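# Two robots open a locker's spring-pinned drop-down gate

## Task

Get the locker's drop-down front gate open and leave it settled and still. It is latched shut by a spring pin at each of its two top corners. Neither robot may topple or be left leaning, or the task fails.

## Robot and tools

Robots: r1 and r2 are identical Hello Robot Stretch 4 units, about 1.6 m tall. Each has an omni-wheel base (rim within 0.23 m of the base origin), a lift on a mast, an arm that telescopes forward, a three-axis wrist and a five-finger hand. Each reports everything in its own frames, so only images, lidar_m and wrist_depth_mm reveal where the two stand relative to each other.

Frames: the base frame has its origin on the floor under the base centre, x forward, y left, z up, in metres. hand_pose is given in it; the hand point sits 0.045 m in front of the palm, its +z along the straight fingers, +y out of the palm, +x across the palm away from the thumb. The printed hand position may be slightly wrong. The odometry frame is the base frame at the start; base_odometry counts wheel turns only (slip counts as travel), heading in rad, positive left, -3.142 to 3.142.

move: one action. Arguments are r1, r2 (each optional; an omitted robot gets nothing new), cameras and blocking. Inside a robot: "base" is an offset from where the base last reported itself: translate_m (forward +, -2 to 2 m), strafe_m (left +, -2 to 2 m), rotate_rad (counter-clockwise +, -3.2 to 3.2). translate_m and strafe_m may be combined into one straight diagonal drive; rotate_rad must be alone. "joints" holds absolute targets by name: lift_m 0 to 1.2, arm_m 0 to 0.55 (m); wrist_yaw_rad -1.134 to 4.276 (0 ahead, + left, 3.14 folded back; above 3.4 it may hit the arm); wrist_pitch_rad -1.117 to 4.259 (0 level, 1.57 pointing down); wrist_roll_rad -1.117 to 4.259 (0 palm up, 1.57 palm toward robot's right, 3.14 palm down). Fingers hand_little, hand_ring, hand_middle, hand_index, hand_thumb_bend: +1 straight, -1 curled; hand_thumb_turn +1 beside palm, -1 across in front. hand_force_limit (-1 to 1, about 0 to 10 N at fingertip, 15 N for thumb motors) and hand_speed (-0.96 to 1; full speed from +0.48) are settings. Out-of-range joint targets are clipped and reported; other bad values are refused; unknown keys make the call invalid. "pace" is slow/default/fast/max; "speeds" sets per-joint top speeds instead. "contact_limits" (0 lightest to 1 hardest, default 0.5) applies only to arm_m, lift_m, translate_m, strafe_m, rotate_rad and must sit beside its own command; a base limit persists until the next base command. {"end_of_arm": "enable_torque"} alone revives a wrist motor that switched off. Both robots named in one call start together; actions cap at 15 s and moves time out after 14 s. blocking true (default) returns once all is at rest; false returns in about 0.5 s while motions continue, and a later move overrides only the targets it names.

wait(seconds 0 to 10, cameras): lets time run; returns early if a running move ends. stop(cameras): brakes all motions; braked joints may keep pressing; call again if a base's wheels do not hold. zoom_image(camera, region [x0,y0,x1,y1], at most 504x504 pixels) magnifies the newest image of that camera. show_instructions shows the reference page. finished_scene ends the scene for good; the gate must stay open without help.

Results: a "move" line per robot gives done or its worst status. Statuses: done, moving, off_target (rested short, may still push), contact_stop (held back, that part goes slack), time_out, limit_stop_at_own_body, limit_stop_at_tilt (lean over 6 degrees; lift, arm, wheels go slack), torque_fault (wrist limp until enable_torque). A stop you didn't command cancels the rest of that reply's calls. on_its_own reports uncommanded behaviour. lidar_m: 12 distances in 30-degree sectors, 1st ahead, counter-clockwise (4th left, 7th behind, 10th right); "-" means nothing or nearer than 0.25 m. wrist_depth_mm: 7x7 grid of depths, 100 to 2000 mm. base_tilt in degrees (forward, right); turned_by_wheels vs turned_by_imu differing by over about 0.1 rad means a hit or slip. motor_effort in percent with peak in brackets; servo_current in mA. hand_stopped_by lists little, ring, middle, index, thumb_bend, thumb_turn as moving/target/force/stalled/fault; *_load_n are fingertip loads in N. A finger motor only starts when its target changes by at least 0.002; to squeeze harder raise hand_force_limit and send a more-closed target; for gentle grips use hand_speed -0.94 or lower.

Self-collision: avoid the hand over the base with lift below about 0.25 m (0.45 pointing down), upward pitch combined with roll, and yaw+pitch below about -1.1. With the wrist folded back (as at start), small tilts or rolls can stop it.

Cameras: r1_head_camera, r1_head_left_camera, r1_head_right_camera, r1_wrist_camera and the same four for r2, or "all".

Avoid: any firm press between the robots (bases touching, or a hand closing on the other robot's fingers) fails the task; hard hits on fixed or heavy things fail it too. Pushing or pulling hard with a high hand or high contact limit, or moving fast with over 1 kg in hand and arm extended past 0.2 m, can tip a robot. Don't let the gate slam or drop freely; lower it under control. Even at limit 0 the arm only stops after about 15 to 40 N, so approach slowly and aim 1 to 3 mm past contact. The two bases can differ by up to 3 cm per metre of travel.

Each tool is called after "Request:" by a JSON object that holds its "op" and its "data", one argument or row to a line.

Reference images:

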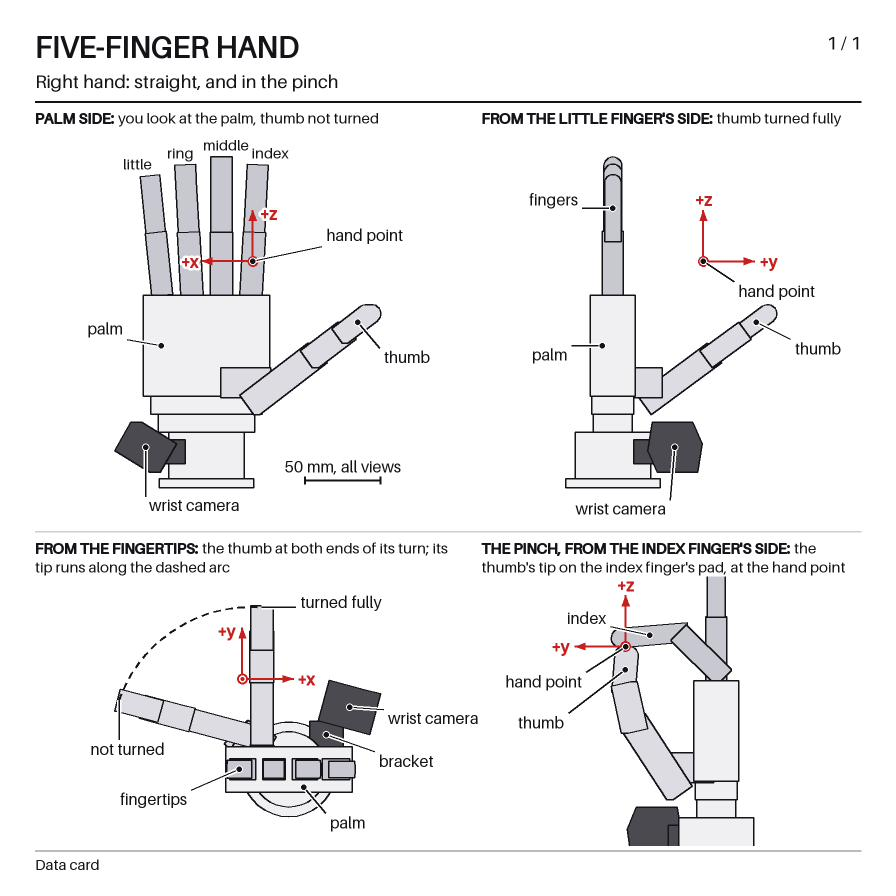

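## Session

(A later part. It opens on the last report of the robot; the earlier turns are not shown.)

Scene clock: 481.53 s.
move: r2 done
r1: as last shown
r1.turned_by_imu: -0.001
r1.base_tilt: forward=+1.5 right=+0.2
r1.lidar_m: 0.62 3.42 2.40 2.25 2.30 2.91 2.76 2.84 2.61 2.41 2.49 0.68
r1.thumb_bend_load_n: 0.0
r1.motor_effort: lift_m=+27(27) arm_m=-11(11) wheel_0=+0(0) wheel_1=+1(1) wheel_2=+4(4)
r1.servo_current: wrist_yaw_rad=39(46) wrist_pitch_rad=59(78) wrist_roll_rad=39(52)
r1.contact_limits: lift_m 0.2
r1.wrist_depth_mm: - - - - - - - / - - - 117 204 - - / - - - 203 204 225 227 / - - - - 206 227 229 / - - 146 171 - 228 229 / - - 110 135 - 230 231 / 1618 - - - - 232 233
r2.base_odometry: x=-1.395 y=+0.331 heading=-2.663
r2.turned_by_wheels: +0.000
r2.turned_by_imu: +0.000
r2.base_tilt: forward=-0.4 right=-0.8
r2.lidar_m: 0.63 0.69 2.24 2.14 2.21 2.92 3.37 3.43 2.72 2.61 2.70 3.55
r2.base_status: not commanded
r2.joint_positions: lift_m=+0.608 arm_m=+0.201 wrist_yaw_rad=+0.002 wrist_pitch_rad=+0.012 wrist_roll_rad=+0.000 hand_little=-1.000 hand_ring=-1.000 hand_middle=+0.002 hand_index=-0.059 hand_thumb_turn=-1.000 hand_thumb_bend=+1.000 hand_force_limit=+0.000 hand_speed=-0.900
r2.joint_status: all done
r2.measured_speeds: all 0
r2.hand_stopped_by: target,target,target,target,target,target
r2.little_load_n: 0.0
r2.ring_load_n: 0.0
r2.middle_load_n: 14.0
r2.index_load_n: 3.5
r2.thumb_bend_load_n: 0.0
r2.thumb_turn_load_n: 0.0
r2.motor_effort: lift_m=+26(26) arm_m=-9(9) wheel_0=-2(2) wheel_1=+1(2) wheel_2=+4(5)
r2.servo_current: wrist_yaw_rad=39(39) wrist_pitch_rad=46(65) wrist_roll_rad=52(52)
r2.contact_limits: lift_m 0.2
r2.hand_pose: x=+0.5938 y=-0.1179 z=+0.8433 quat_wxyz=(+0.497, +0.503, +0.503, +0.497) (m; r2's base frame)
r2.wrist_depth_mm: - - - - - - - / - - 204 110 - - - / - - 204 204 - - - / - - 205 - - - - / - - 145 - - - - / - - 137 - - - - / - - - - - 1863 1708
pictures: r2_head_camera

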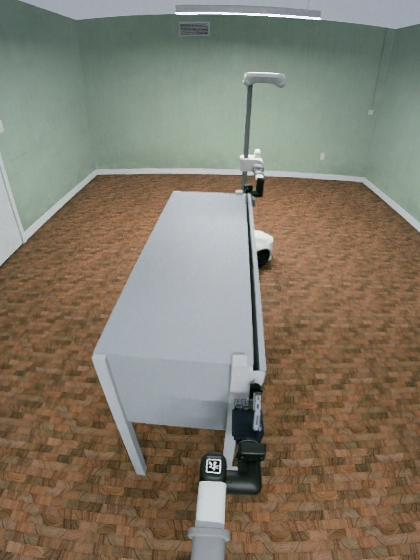

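Request:
{"op": "wait", "data": {
  "seconds": 0.5,
  "cameras": ["r1_head_camera", "r2_head_camera", "r1_head_left_camera", "r2_head_right_camera"]
}}

Scene clock: 483.97 s.
r1.base_odometry: x=+0.496 y=-1.111 heading=-0.549
r1.turned_by_wheels: +0.000
r1.turned_by_imu: +0.000
r1.base_tilt: forward=+1.6 right=+0.3
r1.lidar_m: 0.62 3.44 2.41 2.24 2.32 2.90 2.73 2.83 2.61 2.39 2.51 0.67
r1.base_status: not commanded
r1.joint_positions: lift_m=+0.607 arm_m=+0.213 wrist_yaw_rad=+0.003 wrist_pitch_rad=+0.012 wrist_roll_rad=+0.000 hand_little=-1.000 hand_ring=-1.000 hand_middle=+0.001 hand_index=+0.001 hand_thumb_turn=-1.000 hand_thumb_bend=+1.000 hand_force_limit=+0.000 hand_speed=+0.000
r1.joint_status: not commanded
r1.measured_speeds: all 0
r1.hand_stopped_by: target,target,target,target,target,target
r1.little_load_n: 0.0
r1.ring_load_n: 0.0
r1.middle_load_n: 14.5
r1.index_load_n: 19.5
r1.thumb_bend_load_n: 0.0
r1.thumb_turn_load_n: 0.0
r1.motor_effort: lift_m=+27(27) arm_m=-11(11) wheel_0=+0(0) wheel_1=+0(1) wheel_2=+4(4)
r1.servo_current: wrist_yaw_rad=39(46) wrist_pitch_rad=78(78) wrist_roll_rad=46(52)
r1.contact_limits: lift_m 0.2
r1.hand_pose: x=+0.6061 y=-0.1176 z=+0.8431 quat_wxyz=(+0.496, +0.502, +0.504, +0.498) (m; r1's base frame)
r1.wrist_depth_mm: - - - - - - - / - - - 117 204 - - / - - - 203 204 225 227 / - - - - 206 226 228 / - - 146 172 - 229 229 / - - 110 134 - 230 232 / 1618 - - - - 232 235
r2.base_odometry: x=-1.395 y=+0.331 heading=-2.663
r2.turned_by_wheels: +0.000
r2.turned_by_imu: +0.000
r2.base_tilt: forward=-0.4 right=-0.9
r2.lidar_m: 0.62 0.67 2.26 2.12 2.19 2.93 3.39 3.44 2.72 2.61 2.70 0.69
r2.base_status: not commanded
r2.joint_positions: lift_m=+0.608 arm_m=+0.201 wrist_yaw_rad=+0.002 wrist_pitch_rad=+0.012 wrist_roll_rad=+0.000 hand_little=-1.000 hand_ring=-1.000 hand_middle=+0.002 hand_index=-0.059 hand_thumb_turn=-1.000 hand_thumb_bend=+1.000 hand_force_limit=+0.000 hand_speed=-0.900
r2.joint_status: all done
r2.measured_speeds: all 0
r2.hand_stopped_by: target,target,target,target,target,target
r2.little_load_n: 0.0
r2.ring_load_n: 0.0
r2.middle_load_n: 13.5
r2.index_load_n: 3.5
r2.thumb_bend_load_n: 0.0
r2.thumb_turn_load_n: 0.0
r2.motor_effort: lift_m=+26(26) arm_m=-9(9) wheel_0=-2(2) wheel_1=+0(2) wheel_2=+5(5)
r2.servo_current: wrist_yaw_rad=33(39) wrist_pitch_rad=46(65) wrist_roll_rad=46(52)
r2.contact_limits: lift_m 0.2
r2.hand_pose: x=+0.5938 y=-0.1179 z=+0.8433 quat_wxyz=(+0.497, +0.503, +0.503, +0.497) (m; r2's base frame)
r2.wrist_depth_mm: - - - - - - - / - - 203 110 - - - / - - 205 203 - - - / - - 205 - - - - / - - 145 - - - - / - - 137 - - - - / - - - - - 1863 1756
wait: 0.50 s; at rest from the start
pictures: r1_head_camera, r1_head_left_camera, r2_head_camera, r2_head_right_camera

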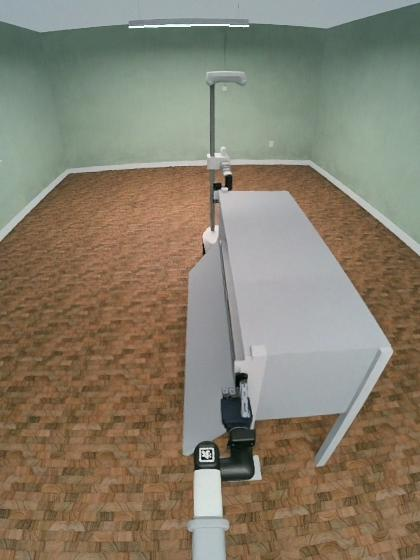

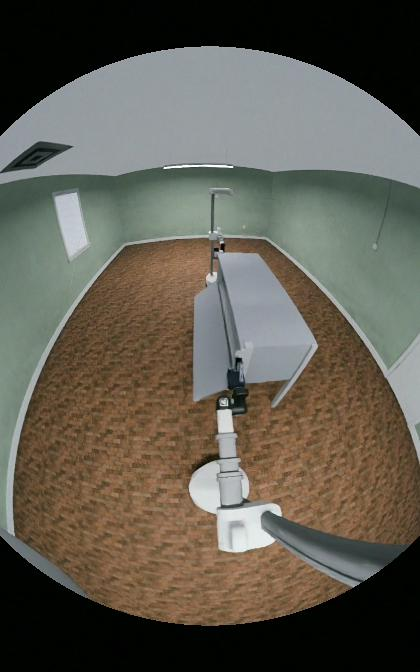

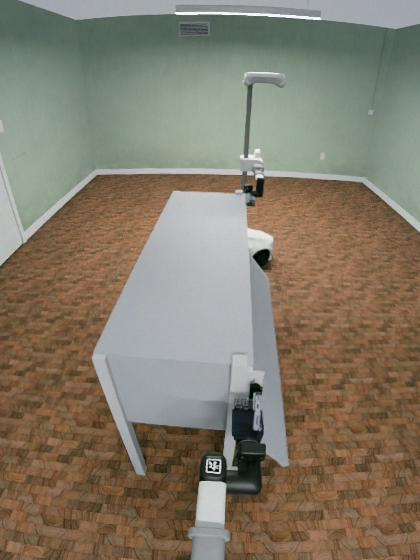

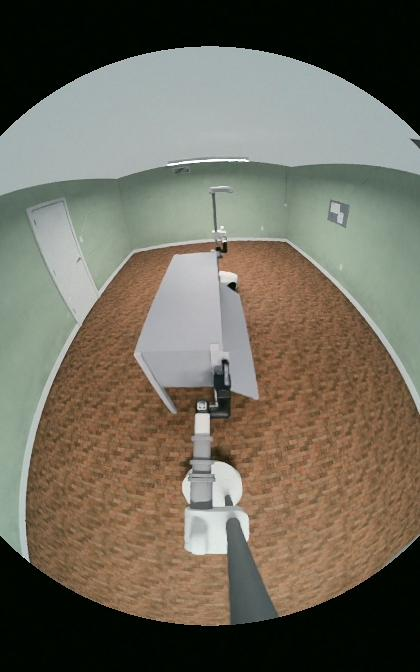

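Request:
{"op": "wait", "data": {
  "seconds": 1.5,
  "cameras": ["r1_head_camera", "r2_head_camera"]
}}

Scene clock: 488.80 s.
r1.base_odometry: x=+0.496 y=-1.111 heading=-0.549
r1.turned_by_wheels: +0.000
r1.turned_by_imu: -0.001
r1.base_tilt: forward=+1.5 right=+0.2
r1.lidar_m: 0.61 3.42 2.36 2.25 2.28 2.91 2.74 2.82 2.62 2.42 2.50 0.67
r1.base_status: not commanded
r1.joint_positions: lift_m=+0.607 arm_m=+0.213 wrist_yaw_rad=+0.003 wrist_pitch_rad=+0.012 wrist_roll_rad=+0.000 hand_little=-1.000 hand_ring=-1.000 hand_middle=+0.001 hand_index=+0.001 hand_thumb_turn=-1.000 hand_thumb_bend=+1.000 hand_force_limit=+0.000 hand_speed=+0.000
r1.joint_status: not commanded
r1.measured_speeds: all 0
r1.hand_stopped_by: target,target,target,target,target,target
r1.little_load_n: 0.0
r1.ring_load_n: 0.0
r1.middle_load_n: 14.5
r1.index_load_n: 19.5
r1.thumb_bend_load_n: 0.0
r1.thumb_turn_load_n: 0.0
r1.motor_effort: lift_m=+27(27) arm_m=-11(11) wheel_0=+0(0) wheel_1=+1(1) wheel_2=+4(4)
r1.servo_current: wrist_yaw_rad=39(46) wrist_pitch_rad=59(78) wrist_roll_rad=46(52)
r1.contact_limits: lift_m 0.2
r1.hand_pose: x=+0.6061 y=-0.1176 z=+0.8431 quat_wxyz=(+0.496, +0.502, +0.504, +0.498) (m; r1's base frame)
r1.wrist_depth_mm: - - - - - - - / - - - 117 204 - - / - - - 203 204 225 226 / - - - - 206 228 228 / - - 146 172 - 229 229 / - - 110 134 - 230 232 / 1576 - - - - 232 233
r2.base_odometry: x=-1.395 y=+0.331 heading=-2.663
r2.turned_by_wheels: +0.000
r2.turned_by_imu: +0.000
r2.base_tilt: forward=-0.4 right=-0.9
r2.lidar_m: 0.63 0.68 2.25 2.14 2.21 2.90 3.38 3.43 2.71 2.61 2.70 3.56
r2.base_status: not commanded
r2.joint_positions: lift_m=+0.608 arm_m=+0.201 wrist_yaw_rad=+0.002 wrist_pitch_rad=+0.012 wrist_roll_rad=+0.000 hand_little=-1.000 hand_ring=-1.000 hand_middle=+0.002 hand_index=-0.059 hand_thumb_turn=-1.000 hand_thumb_bend=+1.000 hand_force_limit=+0.000 hand_speed=-0.900
r2.joint_status: all done
r2.measured_speeds: all 0
r2.hand_stopped_by: target,target,target,target,target,target
r2.little_load_n: 0.0
r2.ring_load_n: 0.0
r2.middle_load_n: 13.5
r2.index_load_n: 3.5
r2.thumb_bend_load_n: 0.0
r2.thumb_turn_load_n: 0.0
r2.motor_effort: lift_m=+26(26) arm_m=-9(9) wheel_0=-2(2) wheel_1=+1(2) wheel_2=+5(5)
r2.servo_current: wrist_yaw_rad=33(39) wrist_pitch_rad=65(65) wrist_roll_rad=33(52)
r2.contact_limits: lift_m 0.2
r2.hand_pose: x=+0.5938 y=-0.1179 z=+0.8433 quat_wxyz=(+0.497, +0.503, +0.503, +0.497) (m; r2's base frame)
r2.wrist_depth_mm: - - - - - - - / - - 203 110 - - - / - - 205 204 - - - / - - 206 - - - - / - - 146 - - - - / - - 137 - - - - / - - - - - 1921 1708
wait: 1.50 s; at rest from the start
pictures: r1_head_camera, r2_head_camera

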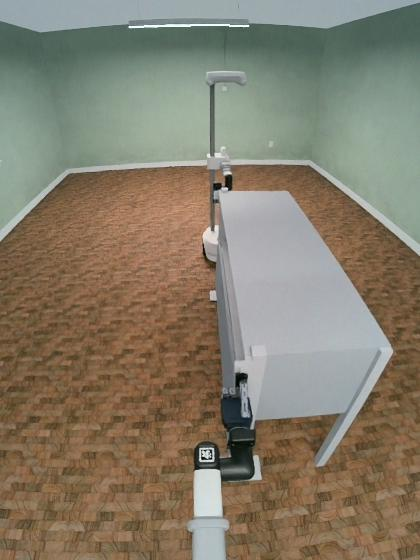

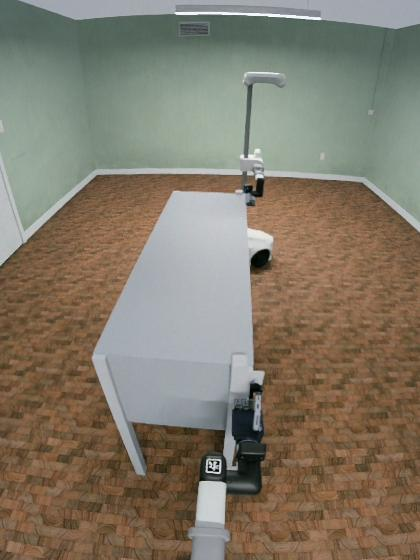

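Request:
{"op": "move", "data": {
  "r1": {"joints": {"arm_m": 0.224}, "speeds": {"arm_m": 0.03}},
  "r2": {"joints": {"arm_m": 0.213}, "speeds": {"arm_m": 0.03}},
  "cameras": ["r1_head_camera", "r2_head_camera"]
}}

Request:
{"op": "zoom_image", "data": {
  "camera": "r1_head_camera",
  "region": [170, 180, 290, 480]
}}

Scene clock: 494.03 s.
move: r1 done; r2 done
r1.base_odometry: x=+0.496 y=-1.111 heading=-0.549
r1.turned_by_wheels: +0.000
r1.turned_by_imu: -0.001
r1.base_tilt: forward=+1.4 right=+0.2
r1.lidar_m: 0.64 3.42 2.40 2.26 2.30 2.90 2.74 2.84 2.60 2.38 2.48 0.66
r1.base_status: not commanded
r1.joint_positions: lift_m=+0.607 arm_m=+0.224 wrist_yaw_rad=+0.003 wrist_pitch_rad=+0.012 wrist_roll_rad=+0.000 hand_little=-1.000 hand_ring=-1.000 hand_middle=+0.000 hand_index=+0.000 hand_thumb_turn=-1.000 hand_thumb_bend=+1.000 hand_force_limit=+0.000 hand_speed=+0.000
r1.joint_status: all done
r1.measured_speeds: all 0
r1.hand_stopped_by: target,target,target,target,target,target
r1.little_load_n: -0.5
r1.ring_load_n: 0.0
r1.middle_load_n: -4.0
r1.index_load_n: 5.0
r1.thumb_bend_load_n: 0.0
r1.thumb_turn_load_n: 0.0
r1.motor_effort: lift_m=+27(27) arm_m=+6(8) wheel_0=+2(2) wheel_1=+1(1) wheel_2=+1(4)
r1.servo_current: wrist_yaw_rad=39(46) wrist_pitch_rad=52(85) wrist_roll_rad=46(52)
r1.contact_limits: lift_m 0.2
r1.hand_pose: x=+0.6172 y=-0.1176 z=+0.8431 quat_wxyz=(+0.496, +0.502, +0.504, +0.498) (m; r1's base frame)
r1.wrist_depth_mm: - - - - - - - / - - - 117 194 - - / - - - - 195 216 218 / - - - - 197 218 218 / - - 146 172 - 219 220 / - - 110 135 - 221 221 / 1661 - - - - 222 224
r2.base_odometry: x=-1.395 y=+0.331 heading=-2.663
r2.turned_by_wheels: +0.000
r2.turned_by_imu: +0.000
r2.base_tilt: forward=-0.4 right=-0.9
r2.lidar_m: 0.63 0.68 2.27 2.14 2.22 2.94 3.39 3.44 2.71 2.58 2.69 3.58
r2.base_status: not commanded
r2.joint_positions: lift_m=+0.608 arm_m=+0.213 wrist_yaw_rad=+0.002 wrist_pitch_rad=+0.012 wrist_roll_rad=+0.000 hand_little=-1.000 hand_ring=-1.000 hand_middle=+0.000 hand_index=-0.060 hand_thumb_turn=-1.000 hand_thumb_bend=+1.000 hand_force_limit=+0.000 hand_speed=-0.900
r2.joint_status: all done
r2.measured_speeds: all 0
r2.hand_stopped_by: target,target,target,target,target,target
r2.little_load_n: 0.0
r2.ring_load_n: 0.0
r2.middle_load_n: 1.5
r2.index_load_n: 0.0
r2.thumb_bend_load_n: 0.0
r2.thumb_turn_load_n: 0.0
r2.motor_effort: lift_m=+25(26) arm_m=+5(6) wheel_0=+1(2) wheel_1=+1(2) wheel_2=+3(5)
r2.servo_current: wrist_yaw_rad=39(46) wrist_pitch_rad=52(72) wrist_roll_rad=39(52)
r2.contact_limits: lift_m 0.2
r2.hand_pose: x=+0.6061 y=-0.1179 z=+0.8433 quat_wxyz=(+0.497, +0.503, +0.503, +0.497) (m; r2's base frame)
r2.wrist_depth_mm: - - - - - - - / - - 192 112 - - - / - - 193 193 - - - / - - 194 - - - - / - - 146 - - - - / - - 137 - - - - / - - - - - 1863 1863
pictures: r1_head_camera, r2_head_camera

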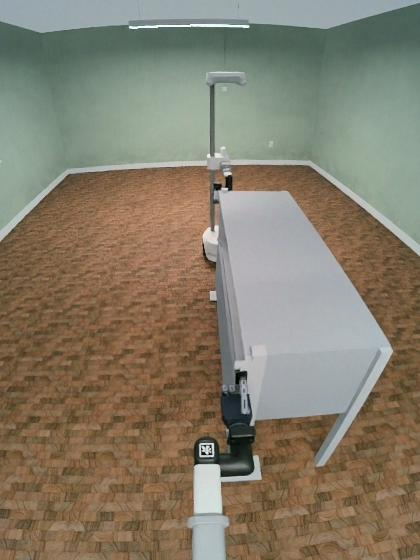

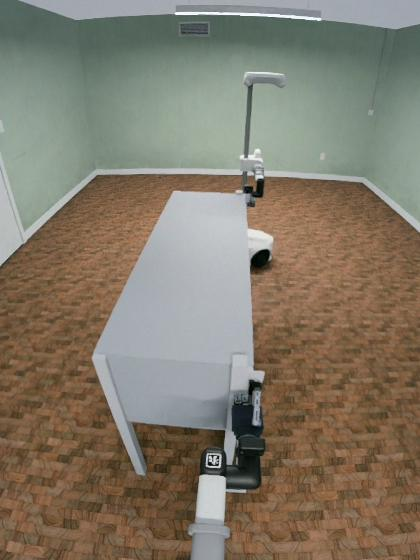

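Scaled by 1.680 from the camera's 420x560 image, which has a finer 1200x1600 frame.

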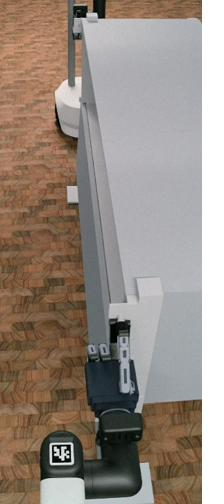

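Request:
{"op": "finished_scene", "data": {

}}

The scene is finished: the task was done.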